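# Seat small circuit board into large board's connector

## Task

Insert the small circuit board into the connector on the large board and push it all the way in until the two boards are parallel, then release both boards.

## Robot and tools

Robot: two arms, left_arm and right_arm, each with a two-finger gripper. In the scene frame the origin sits at table-top height midway between the nominal bases, +z points up, +x points out over the table, and left_arm is on the +y side (these names do not match image sides). Calibrated bases: left_arm at (-0.008, +0.242, 0) m, right_arm at (-0.042, -0.343, 0) m, each turned only slightly about z. Reported end_effector_position (m) and end_effector_quat_wxyz use that arm's own base frame. Fixed cameras and the table use the scene frame. Offsets run along the current Hand target's own axes. The fingers point along the gripper's +z and close along its y. end_effector_position lies between the finger pads, roughly 5 mm short of the tips. Reported poses may be off by a few cm, more at long reach.

execute_actions(actions, cameras): actions is a list of actions. Each action is up to 15 rows, one row per 1/30 s step. If fewer rows are given, the last row repeats to fill 15. A row is always 14 numbers in [-1, 1]: left dx, dy, dz, rx, ry, rz, opening, then right dx, dy, dz, rx, ry, rz, opening. The six pose numbers are an offset, not a pose, measured from the arm's Hand target at the start of that action. Every row counts from that same start, so resending an offset moves the arm further. Scale: 1.0 = 0.6 m or 180 degrees. rx, ry, rz form one rotation vector. Opening is absolute: +1 fully open (0.070 m), -1 closed. A full close needs about 1 s. Zeros for an arm's six pose numbers re-command its Hand target. A 0 opening is a real command, so resend the current opening to keep a gripper as it is. Images return only for an empty actions list or when cameras names them ("all", [] or names).

move(target, speed, blend, opening_speed, grip_force, blocking, cameras): target is one 14-number row as above, or a list of up to 15 rows. Every row is an offset from the same starting Hand targets, not from the previous row. Motion is a straight-line path with no obstacle avoidance, capped at 10 s in total. speed is in m/s, 0.002 to 2.2, default 0.25; rotation is capped at twice that in rad/s. Give one value, or one per target. blend (m) rounds corners of a list; 0 means stop at each point. opening_speed is in scale units per second, at least 0.2. grip_force is in N per pad, 5 to 20, one value or one per arm; it stays set. blocking=false returns after about 0.5 s while the motion continues. The result adds a move: line with the outcome (done, off_target, moving, held, fault) and any limits (paced = pose clipped, held = steps withheld). done means at rest within 3 mm and 2 degrees. It does not tell you whether anything is being touched. Fast moves lag and overshoot. Do not route a path close to an arm's own base.

wait(seconds 0 to 10) lets the scene run with the last commands. stop brakes a running move. zoom_image(camera, region [x0, y0, x1, y1] in pixels, at most 504 by 504) enlarges part of the latest image from cam_high, cam_low, cam_left_wrist or cam_right_wrist (all 896x504). finished_scene(scene = this scene's number) ends the scene and cannot be undone. Call it only once the boards are seated parallel and released. Make no further calls in that reply.

Control details: each step clips the commanded orientation to within 32 degrees of the measured one. Hand target in results is the last command after clipping, and later offsets count from it. Grippers often stop short of it. Another command, even all zeros, requests it again. If the arm still falls short, send the remaining gap as an offset. A blocked arm keeps pushing until you command its target back past the gripper. Joint targets change at most 3 rad/s.

Gripping: grip_measured uses the opening scale. To hold a part, command about 0.05 below the reading at first contact for full force, or less for a lighter grip. Parts thinner than about 2 mm get reduced force.

Results: states, Hand target, Tool commands, joint positions (last value is the opening in m), joint torques (drive output including arm weight, noisy, positive toward larger joint values), motor temperatures, and for action calls sampled step positions.

Joint ranges (rad): waist ±2.618, shoulder 0 to 3.14, elbow -2.967 to 0 (straight at -2.831), forearm roll ±1.745, wrist pitch ±1.22, wrist roll ±2.094.

Hazards: contact torque beyond the load limits (21.6 N m for waist, shoulder and elbow; 7.52 N m for the wrist joints, whose motors give only about 4 N m) triggers a TORQUE FAULT that halts that arm for 10 s. Motors heat when holding loads, fully stretched, or pushing against something. MOTOR HOT appears at 65 °C, and at 80 °C the arm drops for 30 to 60 s. A clearance check blocks arm-to-arm approaches but not finger closing. Any moderate collision or squeeze between the arms can fail the task. Press the board in gently and slowly rather than ramming it. Avoid drops, releasing a part that is still moving, hard hits on fixed objects, and anything leaving the table. Loose objects may occasionally get nudged.

Each tool is called after ">>>" as name([rows], argument=value, ...), one row to a line, values as JSON.

## Session

Done. Scene 3.

>>> execute_actions(actions=[])

Scene clock: 0.00 s.
left_arm: end_effector_position=(+0.3249, +0.1040, +0.2178) grip_measured=+1.00 end_effector_quat_wxyz=(+0.456, -0.182, +0.871, +0.009) | right_arm: end_effector_position=(+0.4193, +0.5207, +0.3896) grip_measured=+1.00 end_effector_quat_wxyz=(+0.679, -0.145, +0.651, +0.307)
Joint positions: left_arm=[0.402 1.133 -0.767 -0.396 0.378 0.288 0.07] | right_arm=[1.011 2.271 -2.301 -1.573 0.364 1.736 0.07]
Joint torques (N m): no reading
Motor temperatures (°C): left_arm=[31 33 32 35 33 33] | right_arm=[31 36 33 35 34 37]
Hand target: left_arm +0.3249, +0.1040, +0.2178; +0.456, -0.182, +0.871, +0.009 | right_arm +0.4193, +0.5207, +0.3896; +0.679, -0.145, +0.651, +0.307
Tool commands: left_gripper/opening=+1.0 right_gripper/opening=+1.0
camera_calibration:
cam_left_wrist: T_world_to_cam=[[0.322795, -0.933397, 0.156757, -0.0446637], [-0.876106, -0.357336, -0.323649, 0.392001], [0.358109, -0.0328638, -0.933101, 0.207265], [0, 0, 0, 1]] pos_world=[0.283628, 0.105199, 0.327272]
cam_right_wrist: T_world_to_cam=[[0.592738, -0.777938, -0.208504, 0.234366], [-0.494237, -0.146931, -0.85682, 0.618486], [0.635918, 0.61092, -0.471578, -0.275946], [0, 0, 0, 1]] pos_world=[0.34224, 0.441778, 0.448667]

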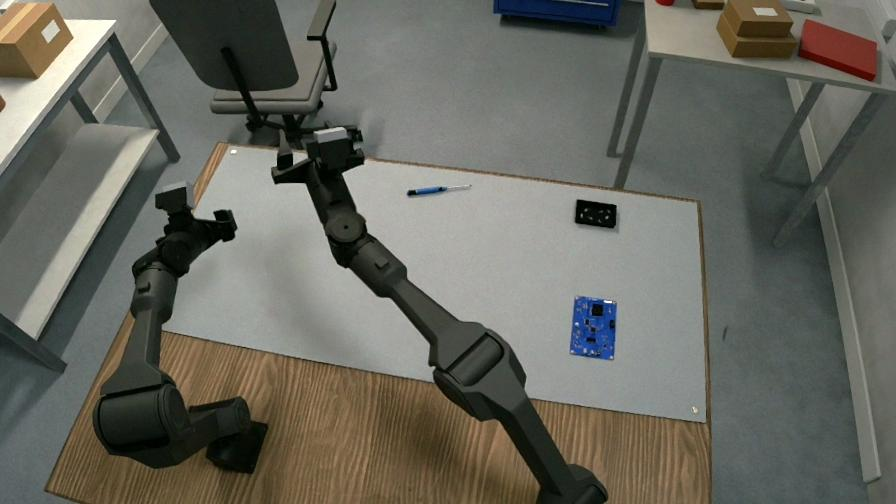

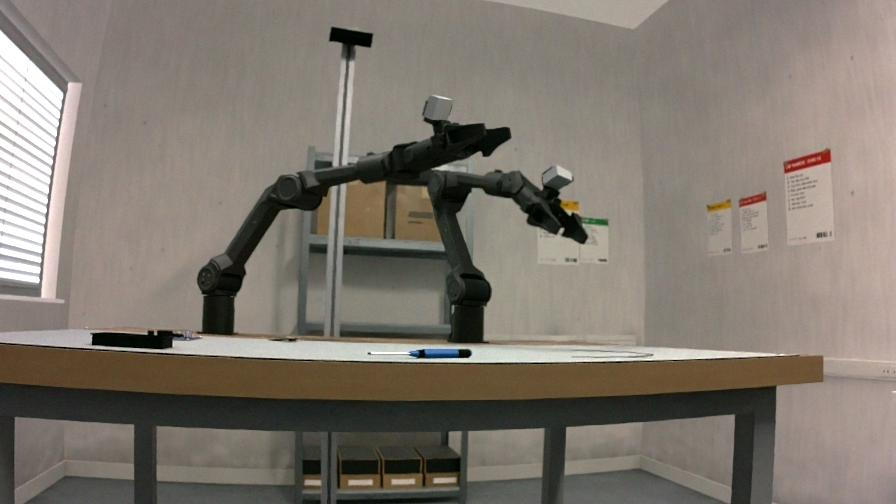

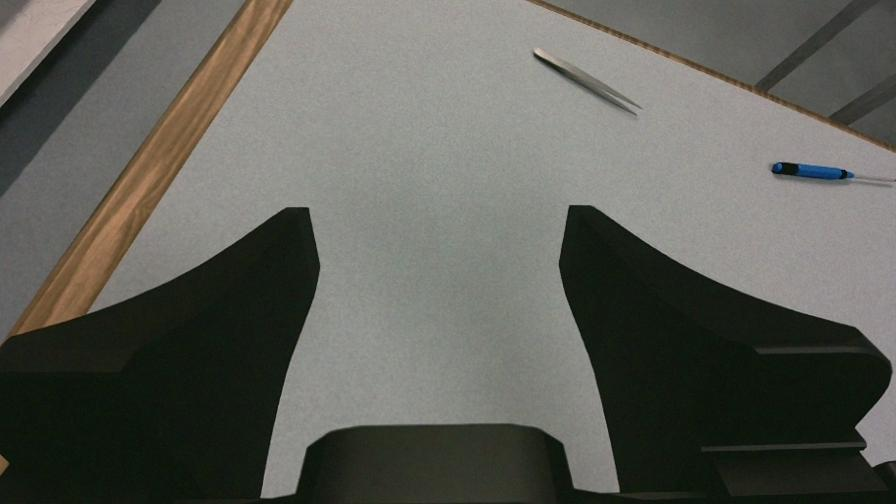

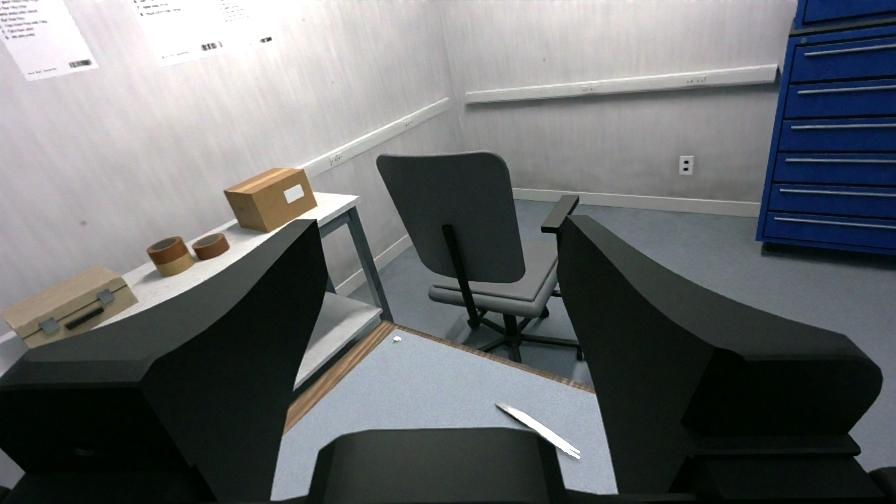

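>>> zoom_image(camera="cam_high", region=[540, 180, 660, 380])

>>> zoom_image(camera="cam_low", region=[70, 315, 230, 355])

Scaled by 2.520 from the camera's 896x504 image, which has a finer 1280x720 frame.

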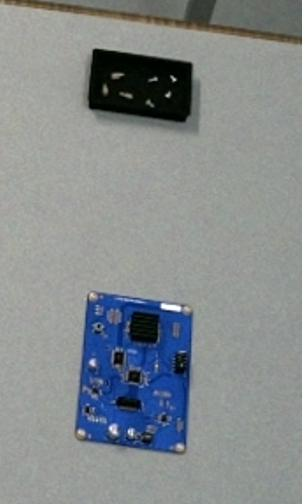

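Scaled by 3.150 from the camera's 896x504 image, which has a finer 1280x720 frame.

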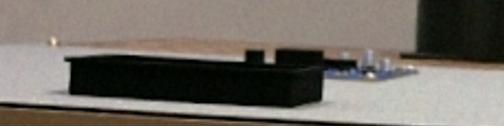

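>>> move(target=[0,0,0,0,0,0,1,0.114,-0.673,-0.631,0.222,0.491,0.105,1], speed=0.5, cameras=["cam_high","cam_right_wrist"])

Scene clock: 3.20 s.
left_arm: end_effector_position=(+0.3249, +0.1040, +0.2178) grip_measured=+1.00 end_effector_quat_wxyz=(+0.456, -0.182, +0.871, +0.009) | right_arm: end_effector_position=(+0.3610, -0.0006, +0.1985) grip_measured=+1.00 end_effector_quat_wxyz=(+0.142, +0.000, +0.990, +0.000)
Joint positions: left_arm=[0.402 1.133 -0.767 -0.396 0.378 0.288 0.07] | right_arm=[-0.002 1.601 -1.456 0 1.228 -0.002 0.07]
Joint torques (N m): left_arm=[-0.89 -2.56 -4.57 -0.1 -0.91 0.04] | right_arm=[0.58 -8.19 -6.22 0.13 -0.16 -0.06]
Hand target: left_arm +0.3249, +0.1040, +0.2178; +0.456, -0.182, +0.871, +0.009 | right_arm +0.3611, -0.0004, +0.1994; -0.001, -0.001, +1.000, +0.000
Off the commanded pose: left_arm 0.000 m, 0 deg | right_arm 0.001 m, 16 deg.
joint sent to its limit (right arm) — joint 5 (wrist pitch), upper limit. The joint targets are off in orientation, not in position.
move: off_target (right_arm)
camera_calibration:
cam_right_wrist: T_world_to_cam=[[-0.00848401, -0.999835, 0.016036, -0.00420847], [-0.946732, 0.0131939, 0.321753, 0.278788], [-0.321911, -0.012452, -0.946688, 0.429204], [0, 0, 0, 1]] pos_world=[0.402067, -0.00254162, 0.316689]
Images, in order (width x height): cam_high 896x504, cam_right_wrist 896x504.

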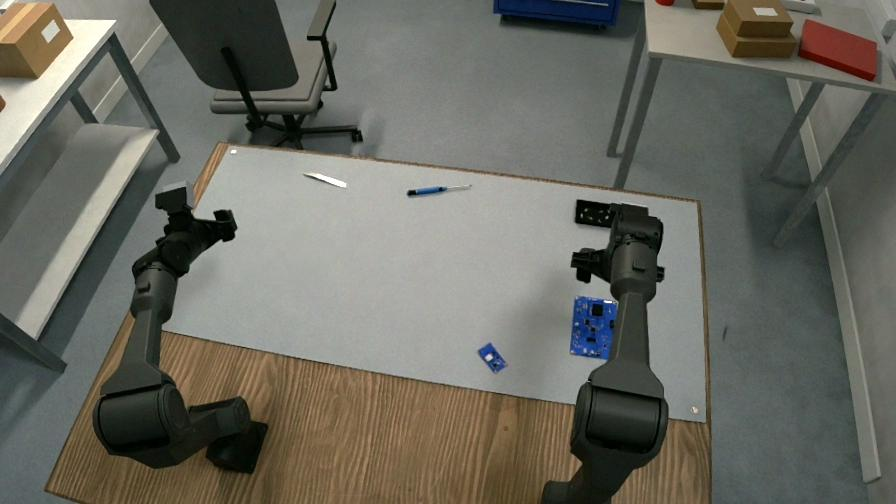

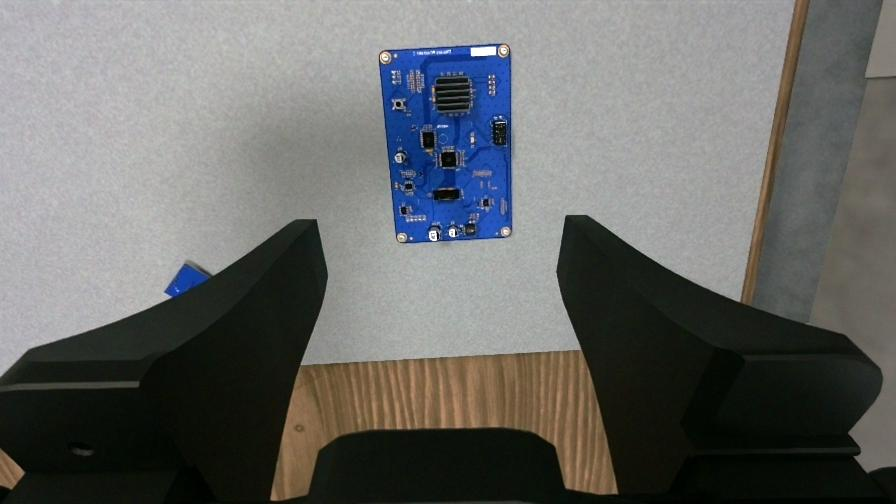

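>>> zoom_image(camera="cam_high", region=[460, 330, 530, 390])

>>> zoom_image(camera="cam_right_wrist", region=[360, 30, 540, 250])

Scaled by 7.200 from the camera's 896x504 image, which has a finer 1280x720 frame.

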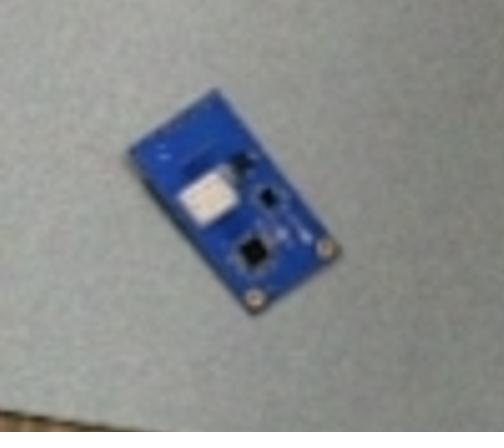

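Scaled by 2.291 from the camera's 896x504 image, which has a finer 1280x720 frame.

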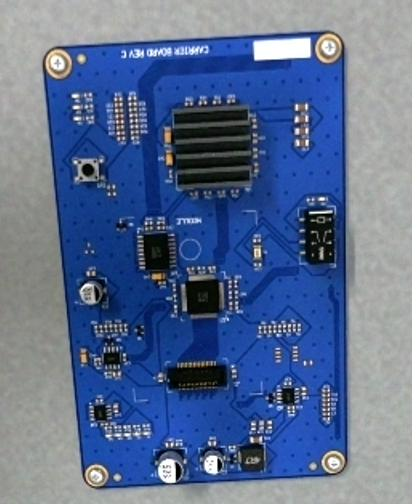

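>>> move(target=[0,0,0,0,0,0,1,0.132,0.306,0.165,0,0,-0.278,1], speed=0.4, cameras=["cam_right_wrist"])

Scene clock: 5.87 s.
left_arm: end_effector_position=(+0.3249, +0.1040, +0.2178) grip_measured=+1.00 end_effector_quat_wxyz=(+0.456, -0.182, +0.871, +0.009) | right_arm: end_effector_position=(+0.2815, +0.1834, +0.1001) grip_measured=+1.00 end_effector_quat_wxyz=(-0.001, -0.424, +0.906, +0.000)
Joint positions: left_arm=[0.402 1.133 -0.767 -0.396 0.378 0.288 0.07] | right_arm=[0.577 1.773 -1.317 0.001 1.203 -0.299 0.07]
Joint torques (N m): left_arm=[-1.02 -2.6 -4.56 -0.1 -0.97 0.02] | right_arm=[-0.89 -8.82 -5.24 -0.01 0.05 0.03]
Hand target: left_arm +0.3249, +0.1040, +0.2178; +0.456, -0.182, +0.871, +0.009 | right_arm +0.2816, +0.1831, +0.1005; -0.001, -0.423, +0.906, +0.000
Off the commanded pose: left_arm 0.000 m, 0 deg | right_arm 0.000 m, 0 deg.
move: done
camera_calibration:
cam_right_wrist: T_world_to_cam=[[0.765669, -0.643037, 0.0159388, -0.102609], [-0.532795, -0.620131, 0.575818, 0.206926], [-0.360388, -0.449378, -0.817423, 0.390699], [0, 0, 0, 1]] pos_world=[0.329617, 0.237912, 0.20185]
Images, in order (width x height): cam_right_wrist 896x504.

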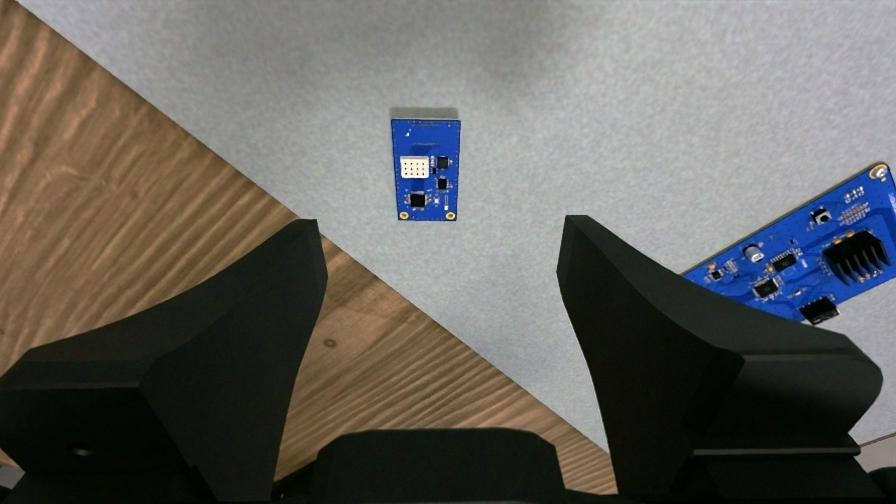

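>>> move([
  [0,0,0,0,0,0,1,0.025,0.016,0.11,0,-0.033,0,0.3],
  [0,0,0,0,0,0,1,0.025,0.016,0.155,0,-0.033,0,0.3],
  [0,0,0,0,0,0,1,0.025,0.016,0.155,0,-0.033,0,-0.17],
], speed=[0.25,0.06,0.06], opening_speed=0.8, cameras=["cam_right_wrist"])

>>> zoom_image(camera="cam_right_wrist", region=[330, 100, 570, 340])

Scene clock: 8.73 s.
left_arm: end_effector_position=(+0.3249, +0.1040, +0.2178) grip_measured=+1.00 end_effector_quat_wxyz=(+0.456, -0.182, +0.871, +0.009) | right_arm: end_effector_position=(+0.2643, +0.1778, +0.0102) grip_measured=+0.27 end_effector_quat_wxyz=(+0.048, -0.423, +0.905, +0.022)
Joint positions: left_arm=[0.402 1.133 -0.767 -0.396 0.378 0.288 0.07] | right_arm=[0.57 1.797 -0.94 0.049 0.701 -0.341 0.044]
Joint torques (N m): left_arm=[-0.86 -2.52 -4.7 -0.11 -0.95 0.04] | right_arm=[-0.01 10.3 2.13 0.16 -3.68 -0.12]
Hand target: left_arm +0.3249, +0.1040, +0.2178; +0.456, -0.182, +0.871, +0.009 | right_arm +0.2645, +0.1778, +0.0075; +0.046, -0.423, +0.905, +0.022
Off the commanded pose: left_arm 0.000 m, 0 deg | right_arm 0.003 m, 0 deg.
move: done
camera_calibration:
cam_right_wrist: T_world_to_cam=[[0.76396, -0.645043, 0.0169034, -0.0908853], [-0.57038, -0.662821, 0.485113, 0.264494], [-0.301715, -0.380248, -0.874288, 0.281323], [0, 0, 0, 1]] pos_world=[0.305174, 0.22366, 0.119184]
Images, in order (width x height): cam_right_wrist 896x504.

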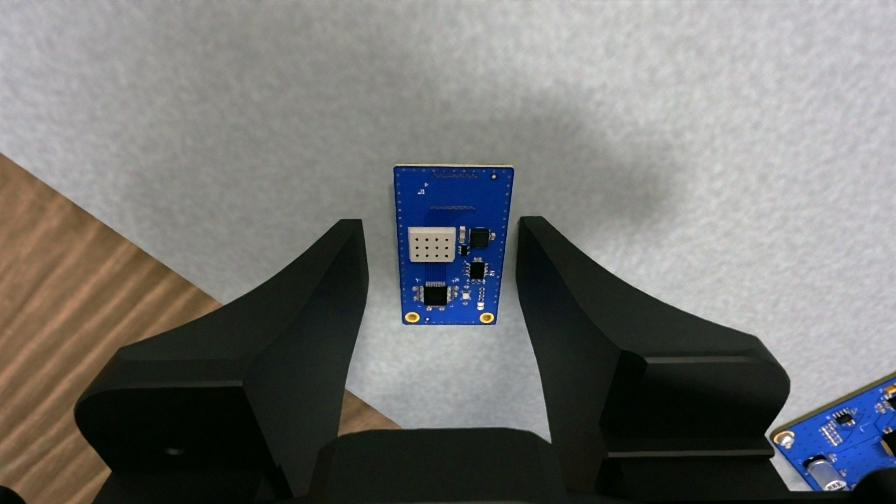

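Scaled by 2.100 from the camera's 896x504 image, which has a finer 1280x720 frame.

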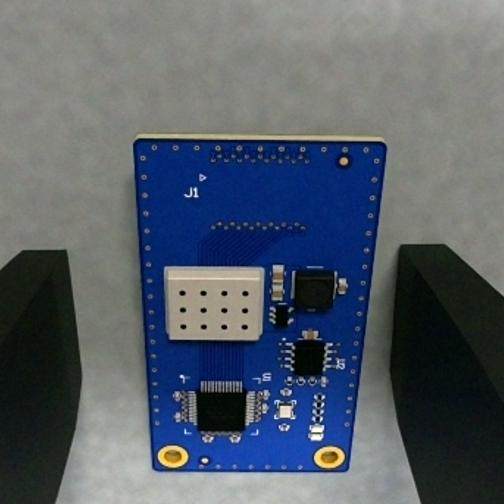

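>>> move([
  [0,0,0,0,0,0,1,0,0,-0.0067,0,0,0,0.27],
  [0,0,0,0,0,0,1,0,0,-0.0067,0,0,0,-0.2],
], speed=0.03, opening_speed=0.8)

>>> move(target=[0,0,0,0,0,0,1,0,0,-0.04,0,0,0,-0.2], speed=0.1, cameras=["cam_right_wrist"])

>>> zoom_image(camera="cam_right_wrist", region=[330, 100, 570, 340])

Scene clock: 10.77 s.
left_arm: end_effector_position=(+0.3249, +0.1040, +0.2178) grip_measured=+1.00 end_effector_quat_wxyz=(+0.456, -0.182, +0.871, +0.009) | right_arm: end_effector_position=(+0.2644, +0.1777, +0.0113) grip_measured=-0.15 end_effector_quat_wxyz=(+0.047, -0.423, +0.905, +0.023)
Joint positions: left_arm=[0.402 1.133 -0.767 -0.396 0.378 0.288 0.07] | right_arm=[0.569 1.796 -0.944 0.05 0.708 -0.341 0.03]
Joint torques (N m): left_arm=[-0.79 -2.63 -4.66 -0.11 -0.92 0.06] | right_arm=[0.44 -1.23 2.62 -0.13 0.77 -0.09]
Hand target: left_arm +0.3249, +0.1040, +0.2178; +0.456, -0.182, +0.871, +0.009 | right_arm +0.2642, +0.1774, +0.0115; +0.046, -0.423, +0.905, +0.022
Off the commanded pose: left_arm 0.000 m, 0 deg | right_arm 0.000 m, 0 deg.
move: done

Scene clock: 11.47 s.
left_arm: end_effector_position=(+0.3249, +0.1040, +0.2178) grip_measured=+1.00 end_effector_quat_wxyz=(+0.456, -0.182, +0.871, +0.009) | right_arm: end_effector_position=(+0.2620, +0.1754, +0.0351) grip_measured=-0.15 end_effector_quat_wxyz=(+0.045, -0.423, +0.905, +0.022)
Joint positions: left_arm=[0.402 1.133 -0.767 -0.396 0.378 0.288 0.07] | right_arm=[0.567 1.736 -0.975 0.045 0.802 -0.337 0.03]
Joint torques (N m): left_arm=[-1.07 -2.68 -4.56 -0.08 -0.94 0.01] | right_arm=[-0.42 -7.4 -4.69 0.04 -0.36 0.06]
Hand target: left_arm +0.3249, +0.1040, +0.2178; +0.456, -0.182, +0.871, +0.009 | right_arm +0.2626, +0.1755, +0.0354; +0.046, -0.423, +0.905, +0.022
Off the commanded pose: left_arm 0.000 m, 0 deg | right_arm 0.001 m, 0 deg.
move: done
camera_calibration:
cam_right_wrist: T_world_to_cam=[[0.763919, -0.645139, 0.0149505, -0.0909662], [-0.568144, -0.661401, 0.489653, 0.248552], [-0.306006, -0.382549, -0.871789, 0.302849], [0, 0, 0, 1]] pos_world=[0.303378, 0.221561, 0.143676]
Images, in order (width x height): cam_right_wrist 896x504.

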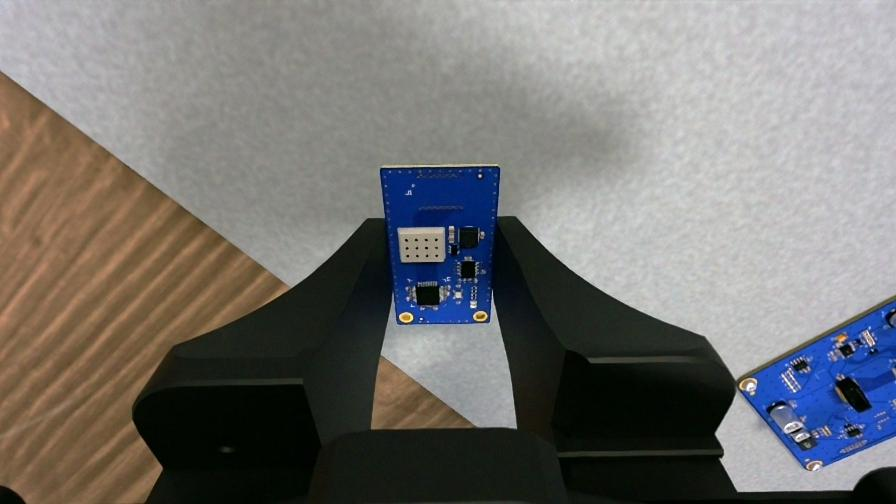

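Scaled by 2.100 from the camera's 896x504 image, which has a finer 1280x720 frame.

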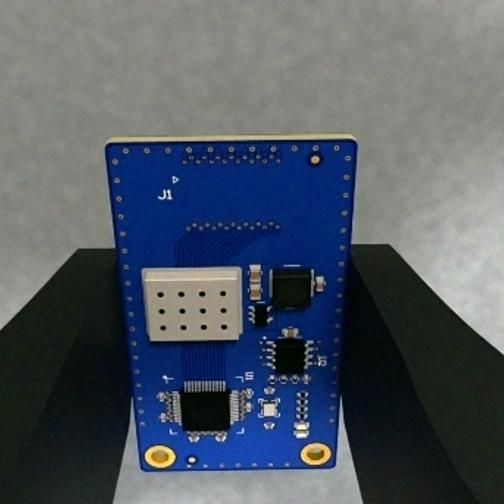

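>>> move(target=[0,0,0,0,0,0,1,0.021,-0.167,-0.027,0.0755,0,0.718,-0.2], speed=0.6)

>>> move([
  [0,0,0,0,0,0,1,0.0055,0,0.053,0,0,0,-0.2],
  [0,0,0,0,0,0,1,0.0066,0,0.0633,0,0,0,-0.2],
  [0,0,0,0,0,0,1,0.0066,0,0.0633,0,0,0,0.25],
  [0,0,0,0,0,0,1,0.006,0,-0.05,0,0,0,0.25],
], speed=[0.15,0.03,0.1,0.2], opening_speed=1.0, cameras=["cam_right_wrist"])

Scene clock: 14.37 s.
left_arm: end_effector_position=(+0.3249, +0.1040, +0.2178) grip_measured=+1.00 end_effector_quat_wxyz=(+0.456, -0.182, +0.871, +0.009) | right_arm: end_effector_position=(+0.3304, +0.1003, +0.0502) grip_measured=-0.15 end_effector_quat_wxyz=(+0.040, +0.641, +0.766, -0.034)
Joint positions: left_arm=[0.402 1.133 -0.767 -0.396 0.378 0.288 0.07] | right_arm=[0.361 1.88 -1.255 -0.118 1.057 1.814 0.03]
Joint torques (N m): left_arm=[-1.03 -2.51 -4.56 -0.07 -0.95 0.04] | right_arm=[0.24 -8.28 -4.43 -0.06 0.03 -0.07]
Hand target: left_arm +0.3249, +0.1040, +0.2178; +0.456, -0.182, +0.871, +0.009 | right_arm +0.3304, +0.1004, +0.0501; +0.040, +0.641, +0.766, -0.035
Off the commanded pose: left_arm 0.000 m, 0 deg | right_arm 0.000 m, 0 deg.
move: done

Scene clock: 16.83 s.
left_arm: end_effector_position=(+0.3249, +0.1040, +0.2178) grip_measured=+1.00 end_effector_quat_wxyz=(+0.456, -0.182, +0.871, +0.009) | right_arm: end_effector_position=(+0.3296, +0.1071, +0.0802) grip_measured=+0.25 end_effector_quat_wxyz=(+0.040, +0.641, +0.766, -0.034)
Joint positions: left_arm=[0.402 1.133 -0.767 -0.396 0.378 0.288 0.07] | right_arm=[0.38 1.844 -1.33 -0.112 1.168 1.819 0.044]
Joint torques (N m): left_arm=[-0.76 -2.54 -4.7 -0.11 -0.92 0.06] | right_arm=[0.46 -7.81 -4.08 -0.03 -0.12 -0.07]
Hand target: left_arm +0.3249, +0.1040, +0.2178; +0.456, -0.182, +0.871, +0.009 | right_arm +0.3293, +0.1070, +0.0796; +0.040, +0.641, +0.766, -0.035
Off the commanded pose: left_arm 0.000 m, 0 deg | right_arm 0.001 m, 0 deg.
move: done
camera_calibration:
cam_right_wrist: T_world_to_cam=[[-0.985287, -0.170073, 0.0168751, 0.33816], [-0.140612, 0.862793, 0.485609, -0.0840232], [-0.0971489, 0.476091, -0.874013, 0.176184], [0, 0, 0, 1]] pos_world=[0.338486, 0.046127, 0.189083]
Images, in order (width x height): cam_right_wrist 896x504.

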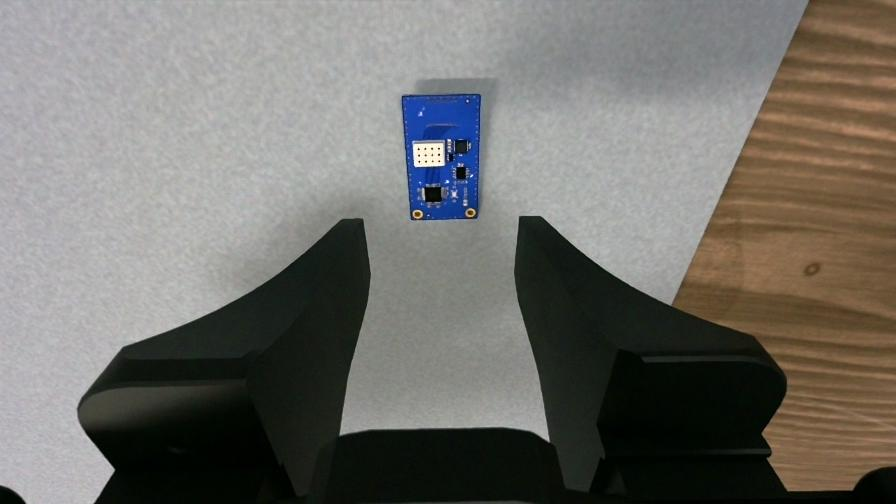

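>>> move([
  [0,0,0,0,0,0,1,-0.018,0,0.03,0,0,-0.5,0.3],
  [0,0,0,0,0,0,1,-0.0356,0,0.054,0,0,-0.994,0.3],
], speed=0.8, blend=0.03, cameras=["cam_right_wrist"])

>>> zoom_image(camera="cam_right_wrist", region=[330, 50, 570, 290])

Scene clock: 20.23 s.
left_arm: end_effector_position=(+0.3249, +0.1040, +0.2178) grip_measured=+1.00 end_effector_quat_wxyz=(+0.456, -0.182, +0.871, +0.009) | right_arm: end_effector_position=(+0.3335, +0.0828, +0.0496) grip_measured=+0.30 end_effector_quat_wxyz=(+0.034, +0.760, -0.648, +0.040)
Joint positions: left_arm=[0.402 1.133 -0.767 -0.396 0.378 0.288 0.07] | right_arm=[0.31 1.872 -1.24 -0.12 1.045 -1.358 0.045]
Joint torques (N m): left_arm=[-0.93 -2.36 -4.59 -0.12 -0.94 0.06] | right_arm=[-0.11 -7.87 -4.94 -0.1 0.11 0.03]
Hand target: left_arm +0.3249, +0.1040, +0.2178; +0.456, -0.182, +0.871, +0.009 | right_arm +0.3336, +0.0827, +0.0496; +0.034, +0.760, -0.648, +0.040
Off the commanded pose: left_arm 0.000 m, 0 deg | right_arm 0.000 m, 0 deg.
move: done
camera_calibration:
cam_right_wrist: T_world_to_cam=[[0.987644, 0.155707, 0.0177686, -0.346556], [0.105862, -0.746449, 0.656968, -0.00520707], [0.115558, -0.646969, -0.753709, 0.17744], [0, 0, 0, 1]] pos_world=[0.32232, 0.164872, 0.143317]
Images, in order (width x height): cam_right_wrist 896x504.

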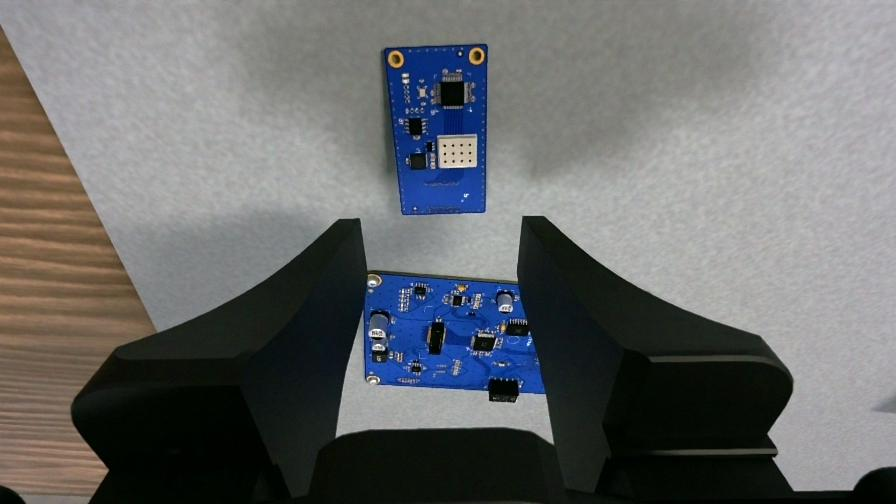

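Scaled by 2.100 from the camera's 896x504 image, which has a finer 1280x720 frame.

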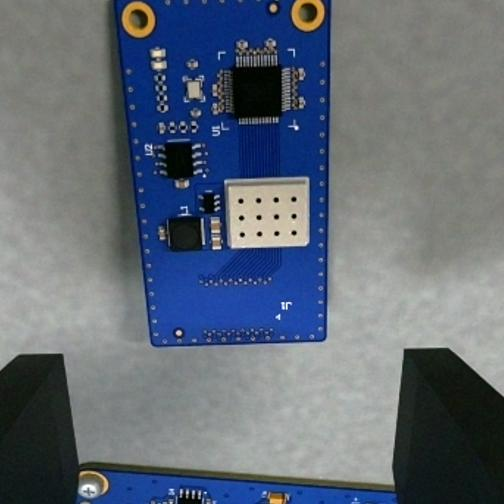

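>>> move([
  [0,0,0,0,0,0,1,-0.007,0,0.045,0,0,-0.0095,0.3],
  [0,0,0,0,0,0,1,-0.008,0,0.0613,0,0,-0.0095,0.3],
  [0,0,0,0,0,0,1,-0.008,0,0.0613,0,0,-0.0095,-0.21],
], speed=[0.15,0.04,0.05], opening_speed=0.9)

>>> move(target=[0,0,0,0,0,0,1,0,0,-0.06,0,0,0,-0.21], speed=0.1, cameras=["cam_right_wrist"])

>>> zoom_image(camera="cam_right_wrist", region=[330, 50, 570, 290])

Scene clock: 22.63 s.
left_arm: end_effector_position=(+0.3249, +0.1040, +0.2178) grip_measured=+1.00 end_effector_quat_wxyz=(+0.456, -0.182, +0.871, +0.009) | right_arm: end_effector_position=(+0.3336, +0.0839, +0.0126) grip_measured=-0.15 end_effector_quat_wxyz=(+0.034, +0.769, -0.637, +0.040)
Joint positions: left_arm=[0.402 1.133 -0.767 -0.396 0.378 0.288 0.07] | right_arm=[0.313 1.937 -1.175 -0.131 0.915 -1.365 0.03]
Joint torques (N m): left_arm=[-1.05 -2.38 -4.51 -0.08 -0.94 0.03] | right_arm=[-0.6 -6.19 -1.68 0.14 0.69 0.03]
Hand target: left_arm +0.3249, +0.1040, +0.2178; +0.456, -0.182, +0.871, +0.009 | right_arm +0.3334, +0.0836, +0.0125; +0.035, +0.769, -0.637, +0.040
Off the commanded pose: left_arm 0.000 m, 0 deg | right_arm 0.000 m, 0 deg.
move: done

Scene clock: 23.37 s.
left_arm: end_effector_position=(+0.3249, +0.1040, +0.2178) grip_measured=+1.00 end_effector_quat_wxyz=(+0.456, -0.182, +0.871, +0.009) | right_arm: end_effector_position=(+0.3331, +0.0873, +0.0489) grip_measured=-0.15 end_effector_quat_wxyz=(+0.034, +0.769, -0.637, +0.040)
Joint positions: left_arm=[0.402 1.133 -0.767 -0.396 0.378 0.288 0.07] | right_arm=[0.323 1.875 -1.242 -0.121 1.044 -1.374 0.03]
Joint torques (N m): left_arm=[-1.01 -2.59 -4.62 -0.1 -0.94 0.06] | right_arm=[0.57 -7.83 -4 0.06 -0.18 -0.07]
Hand target: left_arm +0.3249, +0.1040, +0.2178; +0.456, -0.182, +0.871, +0.009 | right_arm +0.3328, +0.0874, +0.0483; +0.035, +0.769, -0.637, +0.040
Off the commanded pose: left_arm 0.000 m, 0 deg | right_arm 0.001 m, 0 deg.
move: done
camera_calibration:
cam_right_wrist: T_world_to_cam=[[0.982614, 0.185003, 0.0155788, -0.347721], [0.12929, -0.74209, 0.657713, -0.00959189], [0.13324, -0.644264, -0.753108, 0.173664], [0, 0, 0, 1]] pos_world=[0.319777, 0.169097, 0.142513]
Images, in order (width x height): cam_right_wrist 896x504.

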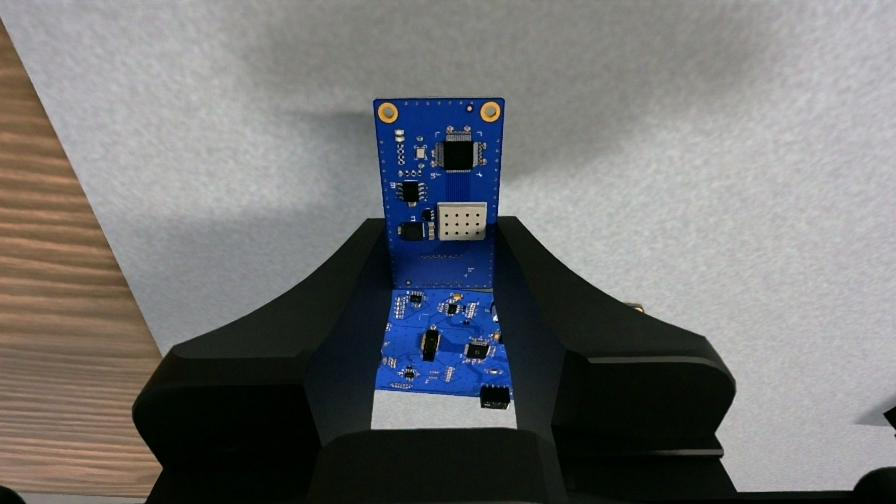

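Scaled by 2.100 from the camera's 896x504 image, which has a finer 1280x720 frame.

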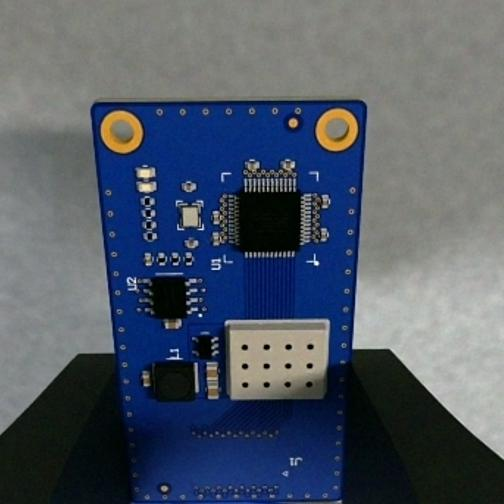

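>>> move(target=[0,0,0,0,0,0,1,0.158,0.005,0.005,-0.0285,-0.0248,0.544,-0.21], speed=0.6, cameras=["cam_right_wrist"])

>>> zoom_image(camera="cam_right_wrist", region=[330, 70, 570, 310])

Scene clock: 26.40 s.
left_arm: end_effector_position=(+0.3249, +0.1040, +0.2178) grip_measured=+1.00 end_effector_quat_wxyz=(+0.456, -0.182, +0.871, +0.009) | right_arm: end_effector_position=(+0.3472, -0.0061, +0.0550) grip_measured=-0.15 end_effector_quat_wxyz=(-0.002, -0.024, +1.000, +0.000)
Joint positions: left_arm=[0.402 1.133 -0.767 -0.396 0.378 0.288 0.07] | right_arm=[-0.017 1.868 -1.263 -0.001 1.058 -0.064 0.03]
Joint torques (N m): left_arm=[-1.01 -2.4 -4.55 -0.13 -0.94 0.04] | right_arm=[0.2 -9.49 -5.1 -0.02 -0.22 -0.08]
Hand target: left_arm +0.3249, +0.1040, +0.2178; +0.456, -0.182, +0.871, +0.009 | right_arm +0.3476, -0.0061, +0.0553; -0.002, -0.024, +1.000, -0.001
Off the commanded pose: left_arm 0.000 m, 0 deg | right_arm 0.000 m, 0 deg.
move: done
camera_calibration:
cam_right_wrist: T_world_to_cam=[[0.043807, -0.998885, 0.0176088, -0.025743], [-0.815378, -0.0255635, 0.578365, 0.252122], [-0.57727, -0.0396943, -0.815588, 0.370055], [0, 0, 0, 1]] pos_world=[0.420324, -0.00458008, 0.156447]
Images, in order (width x height): cam_right_wrist 896x504.

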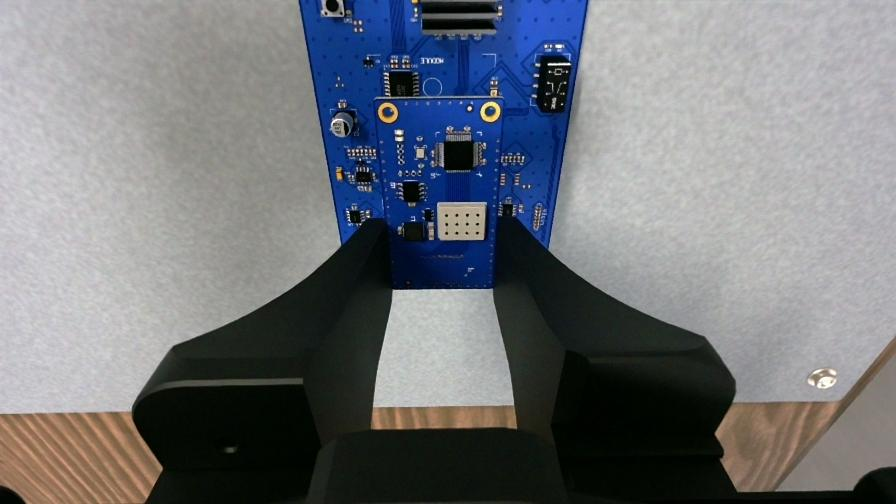

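Scaled by 2.100 from the camera's 896x504 image, which has a finer 1280x720 frame.

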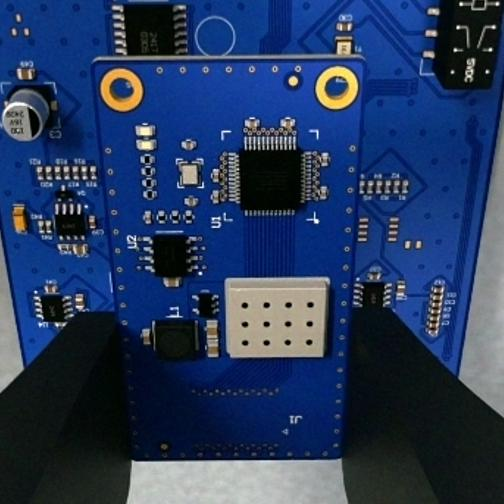

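>>> zoom_image(camera="cam_right_wrist", region=[340, 30, 530, 120])

Scaled by 2.653 from the camera's 896x504 image, which has a finer 1280x720 frame.

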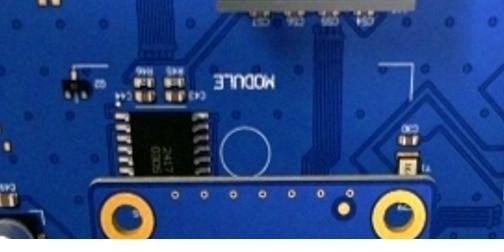

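>>> move(target=[0,0,0,0,0,0,1,-0.002,0.005,0.0415,0,0,-0.0047,-0.21], speed=0.12, cameras=["cam_right_wrist"])

>>> zoom_image(camera="cam_right_wrist", region=[340, 50, 530, 140])

>>> zoom_image(camera="cam_right_wrist", region=[360, 210, 530, 310])

Scene clock: 28.20 s.
left_arm: end_effector_position=(+0.3249, +0.1040, +0.2178) grip_measured=+1.00 end_effector_quat_wxyz=(+0.456, -0.182, +0.871, +0.009) | right_arm: end_effector_position=(+0.3485, -0.0032, +0.0300) grip_measured=-0.15 end_effector_quat_wxyz=(-0.002, -0.031, +1.000, +0.000)
Joint positions: left_arm=[0.402 1.133 -0.767 -0.396 0.378 0.288 0.07] | right_arm=[-0.009 1.911 -1.219 -0.001 0.969 -0.069 0.03]
Joint torques (N m): left_arm=[-0.96 -2.7 -4.62 -0.07 -0.99 0.01] | right_arm=[0.41 -9.57 -4.83 0 0.02 -0.08]
Hand target: left_arm +0.3249, +0.1040, +0.2178; +0.456, -0.182, +0.871, +0.009 | right_arm +0.3486, -0.0031, +0.0304; -0.002, -0.031, +1.000, -0.001
Off the commanded pose: left_arm 0.000 m, 0 deg | right_arm 0.000 m, 0 deg.
move: done
camera_calibration:
cam_right_wrist: T_world_to_cam=[[0.0573711, -0.998198, 0.0176116, -0.0271559], [-0.815652, -0.0366925, 0.577378, 0.267768], [-0.575691, -0.0474898, -0.816287, 0.349968], [0, 0, 0, 1]] pos_world=[0.421437, -0.000662011, 0.131549]
Images, in order (width x height): cam_right_wrist 896x504.

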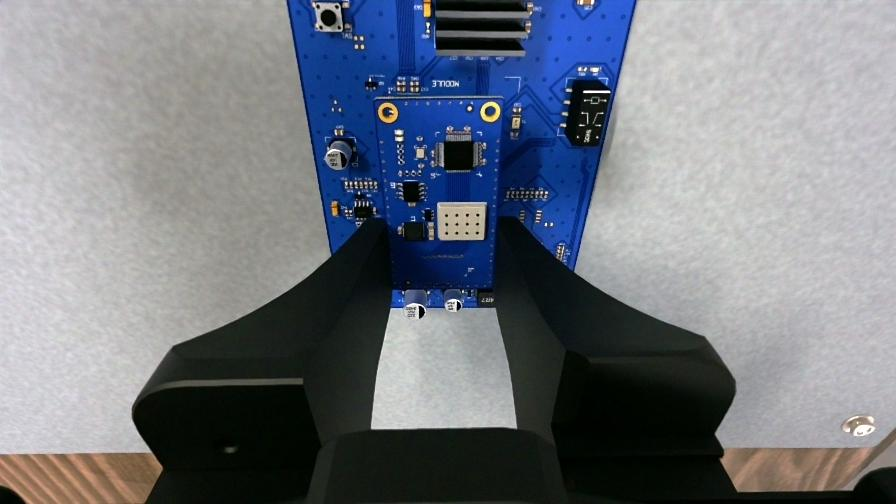

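Scaled by 2.653 from the camera's 896x504 image, which has a finer 1280x720 frame.

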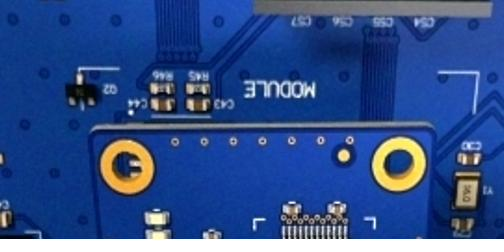

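Scaled by 2.965 from the camera's 896x504 image, which has a finer 1280x720 frame.

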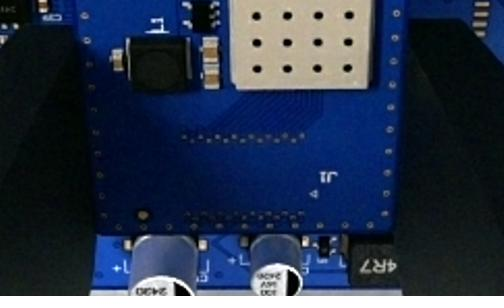

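>>> move(target=[0,0,0,0,0,0,1,0,-0.0027,0.013,0,0,0,-0.21], speed=0.06, cameras=["cam_right_wrist"])

>>> zoom_image(camera="cam_right_wrist", region=[340, 50, 560, 140])

Scene clock: 29.30 s.
left_arm: end_effector_position=(+0.3249, +0.1040, +0.2178) grip_measured=+1.00 end_effector_quat_wxyz=(+0.456, -0.182, +0.871, +0.009) | right_arm: end_effector_position=(+0.3489, -0.0043, +0.0229) grip_measured=-0.15 end_effector_quat_wxyz=(-0.001, -0.031, +1.000, +0.000)
Joint positions: left_arm=[0.402 1.133 -0.767 -0.396 0.378 0.288 0.07] | right_arm=[-0.012 1.924 -1.207 -0.001 0.943 -0.074 0.03]
Joint torques (N m): left_arm=[-0.96 -2.41 -4.71 -0.1 -0.97 0.05] | right_arm=[-0.68 -8.4 -3.97 0 -0.11 -0.07]
Hand target: left_arm +0.3249, +0.1040, +0.2178; +0.456, -0.182, +0.871, +0.009 | right_arm +0.3486, -0.0047, +0.0226; -0.002, -0.031, +1.000, -0.001
Off the commanded pose: left_arm 0.000 m, 0 deg | right_arm 0.001 m, 0 deg.
move: done
camera_calibration:
cam_right_wrist: T_world_to_cam=[[0.0591516, -0.998093, 0.0176596, -0.0286967], [-0.816348, -0.0381839, 0.576297, 0.272366], [-0.574524, -0.0485053, -0.817049, 0.343929], [0, 0, 0, 1]] pos_world=[0.421638, -0.00155961, 0.124551]
Images, in order (width x height): cam_right_wrist 896x504.

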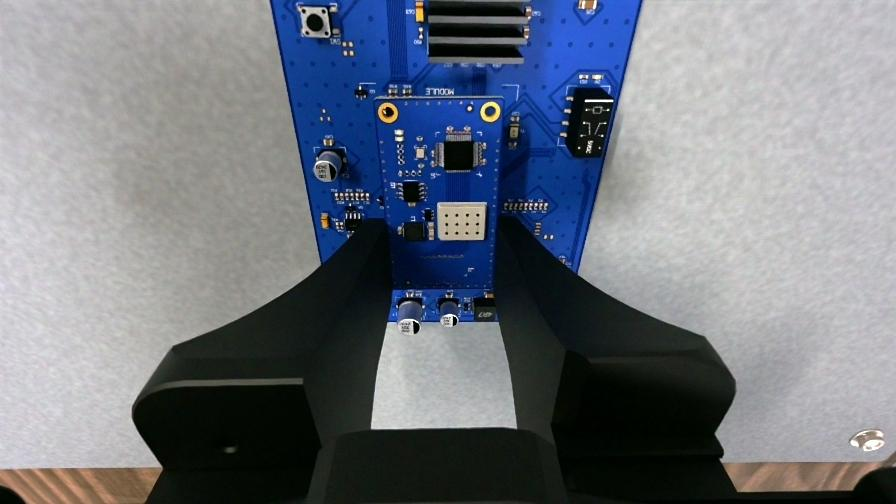

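Scaled by 2.291 from the camera's 896x504 image, which has a finer 1280x720 frame.

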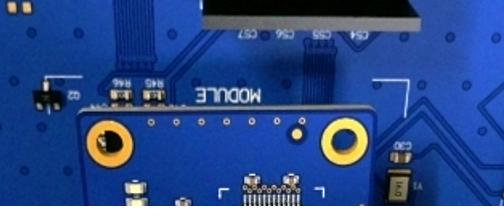

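>>> move([
  [0,0,0,0,0,0,1,0,-0.0005,0.005,0,0,0,-0.21],
  [0,0,0,0,0,0,1,0,-0.0005,0.011,0,0,0,-0.21],
], speed=0.02, cameras=["cam_right_wrist"])

>>> zoom_image(camera="cam_right_wrist", region=[340, 70, 560, 300])

Scene clock: 31.20 s.
left_arm: end_effector_position=(+0.3249, +0.1040, +0.2178) grip_measured=+1.00 end_effector_quat_wxyz=(+0.456, -0.182, +0.871, +0.009) | right_arm: end_effector_position=(+0.3495, -0.0049, +0.0167) grip_measured=-0.15 end_effector_quat_wxyz=(+0.000, -0.031, +1.000, +0.000)
Joint positions: left_arm=[0.402 1.133 -0.767 -0.396 0.378 0.288 0.07] | right_arm=[-0.014 1.935 -1.197 -0.001 0.918 -0.075 0.03]
Joint torques (N m): left_arm=[-0.82 -2.6 -4.59 -0.13 -0.94 0.02] | right_arm=[-0.66 -2.19 -0.34 -0.15 -0.26 -0.02]
Hand target: left_arm +0.3249, +0.1040, +0.2178; +0.456, -0.182, +0.871, +0.009 | right_arm +0.3486, -0.0050, +0.0160; -0.002, -0.031, +1.000, -0.001
Off the commanded pose: left_arm 0.000 m, 0 deg | right_arm 0.001 m, 0 deg.
move: done
camera_calibration:
cam_right_wrist: T_world_to_cam=[[0.0582938, -0.998139, 0.0178952, -0.02898], [-0.818041, -0.0374857, 0.573937, 0.277115], [-0.572198, -0.0480959, -0.818704, 0.33844], [0, 0, 0, 1]] pos_world=[0.422036, -0.00226065, 0.118554]
Images, in order (width x height): cam_right_wrist 896x504.

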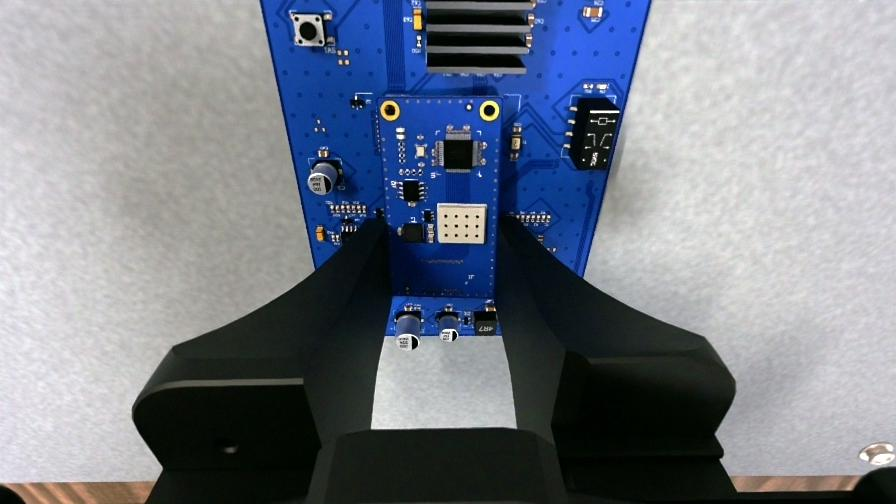

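Scaled by 2.191 from the camera's 896x504 image, which has a finer 1280x720 frame.

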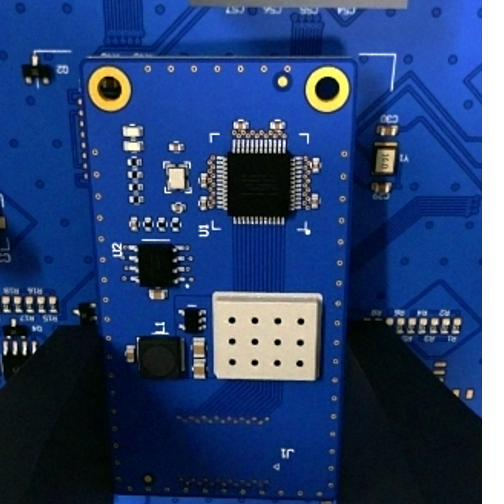

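>>> move([
  [0,0,0,0,0,0,1,0,0,-0.0025,0,0,0,-0.21],
  [0,0,0,0,0,0,1,0,0,-0.0025,0,0,0,0.1],
  [0,0,0,0,0,0,1,0.0065,0,-0.013,0,0.039,0,0.1],
  [0,0,0,0,0,0,1,0.0065,0,-0.0003,0,0.039,0,0.1],
  [0,0,0,0,0,0,1,0.0065,0,-0.0003,0,0.039,0,-0.21],
], speed=0.06, opening_speed=0.9)

>>> move(target=[0,0,0,0,0,0,1,0.0012,0,0,0,-0.039,0,-0.21], speed=0.08, cameras=["cam_right_wrist"])

>>> zoom_image(camera="cam_right_wrist", region=[340, 70, 560, 300])

Scene clock: 35.33 s.
left_arm: end_effector_position=(+0.3249, +0.1040, +0.2178) grip_measured=+1.00 end_effector_quat_wxyz=(+0.456, -0.182, +0.871, +0.009) | right_arm: end_effector_position=(+0.3447, -0.0047, +0.0160) grip_measured=-0.16 end_effector_quat_wxyz=(-0.063, -0.032, +0.998, -0.002)
Joint positions: left_arm=[0.402 1.133 -0.767 -0.396 0.378 0.288 0.07] | right_arm=[-0.008 2.009 -1.309 -0.01 1.083 -0.066 0.03]
Joint torques (N m): left_arm=[-1.04 -2.66 -4.52 -0.08 -0.93 0.03] | right_arm=[-0.7 -9.35 -4.34 -0.49 0.09 0.03]
Hand target: left_arm +0.3249, +0.1040, +0.2178; +0.456, -0.182, +0.871, +0.009 | right_arm +0.3447, -0.0053, +0.0162; -0.063, -0.031, +0.998, -0.002
Off the commanded pose: left_arm 0.000 m, 0 deg | right_arm 0.001 m, 0 deg.
move: done

Scene clock: 36.37 s.
left_arm: end_effector_position=(+0.3249, +0.1040, +0.2178) grip_measured=+1.00 end_effector_quat_wxyz=(+0.456, -0.182, +0.871, +0.009) | right_arm: end_effector_position=(+0.3442, -0.0049, +0.0163) grip_measured=-0.16 end_effector_quat_wxyz=(-0.001, -0.032, +0.999, +0.000)
Joint positions: left_arm=[0.402 1.133 -0.767 -0.396 0.378 0.288 0.07] | right_arm=[-0.014 1.922 -1.173 -0.001 0.91 -0.077 0.03]
Joint torques (N m): left_arm=[-1.07 -2.54 -4.7 -0.1 -0.93 0.05] | right_arm=[-2.51 -8.5 -4.49 -0.82 0.27 -0.07]
Hand target: left_arm +0.3249, +0.1040, +0.2178; +0.456, -0.182, +0.871, +0.009 | right_arm +0.3440, -0.0053, +0.0163; -0.002, -0.031, +1.000, -0.001
Off the commanded pose: left_arm 0.000 m, 0 deg | right_arm 0.000 m, 0 deg.
move: done
camera_calibration:
cam_right_wrist: T_world_to_cam=[[0.0596951, -0.998058, 0.017791, -0.0291441], [-0.816605, -0.0385762, 0.575907, 0.272404], [-0.574102, -0.0489071, -0.817322, 0.335745], [0, 0, 0, 1]] pos_world=[0.416938, -0.00215881, 0.118051]
Images, in order (width x height): cam_right_wrist 896x504.

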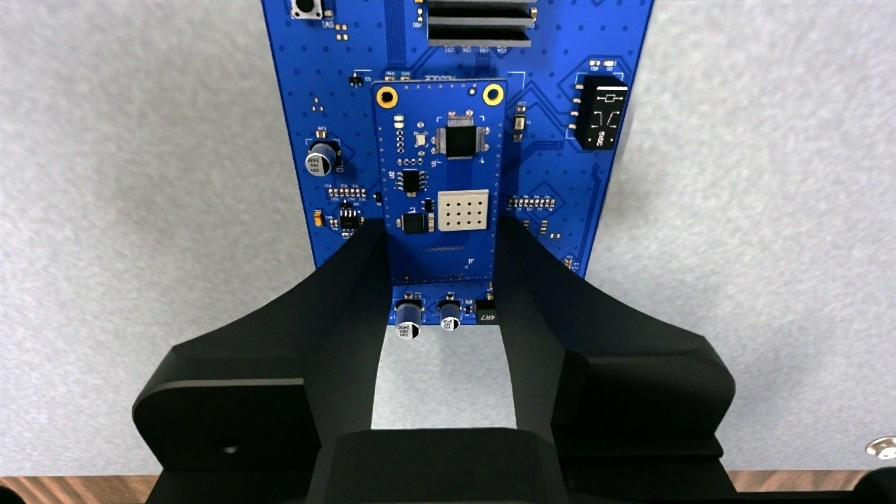

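Scaled by 2.191 from the camera's 896x504 image, which has a finer 1280x720 frame.

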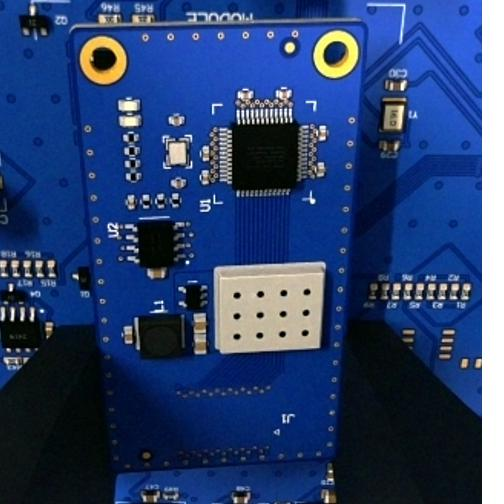

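>>> zoom_image(camera="cam_right_wrist", region=[340, 50, 540, 120])

Scaled by 2.520 from the camera's 896x504 image, which has a finer 1280x720 frame.

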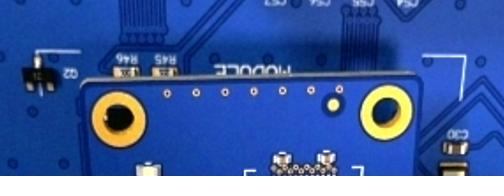

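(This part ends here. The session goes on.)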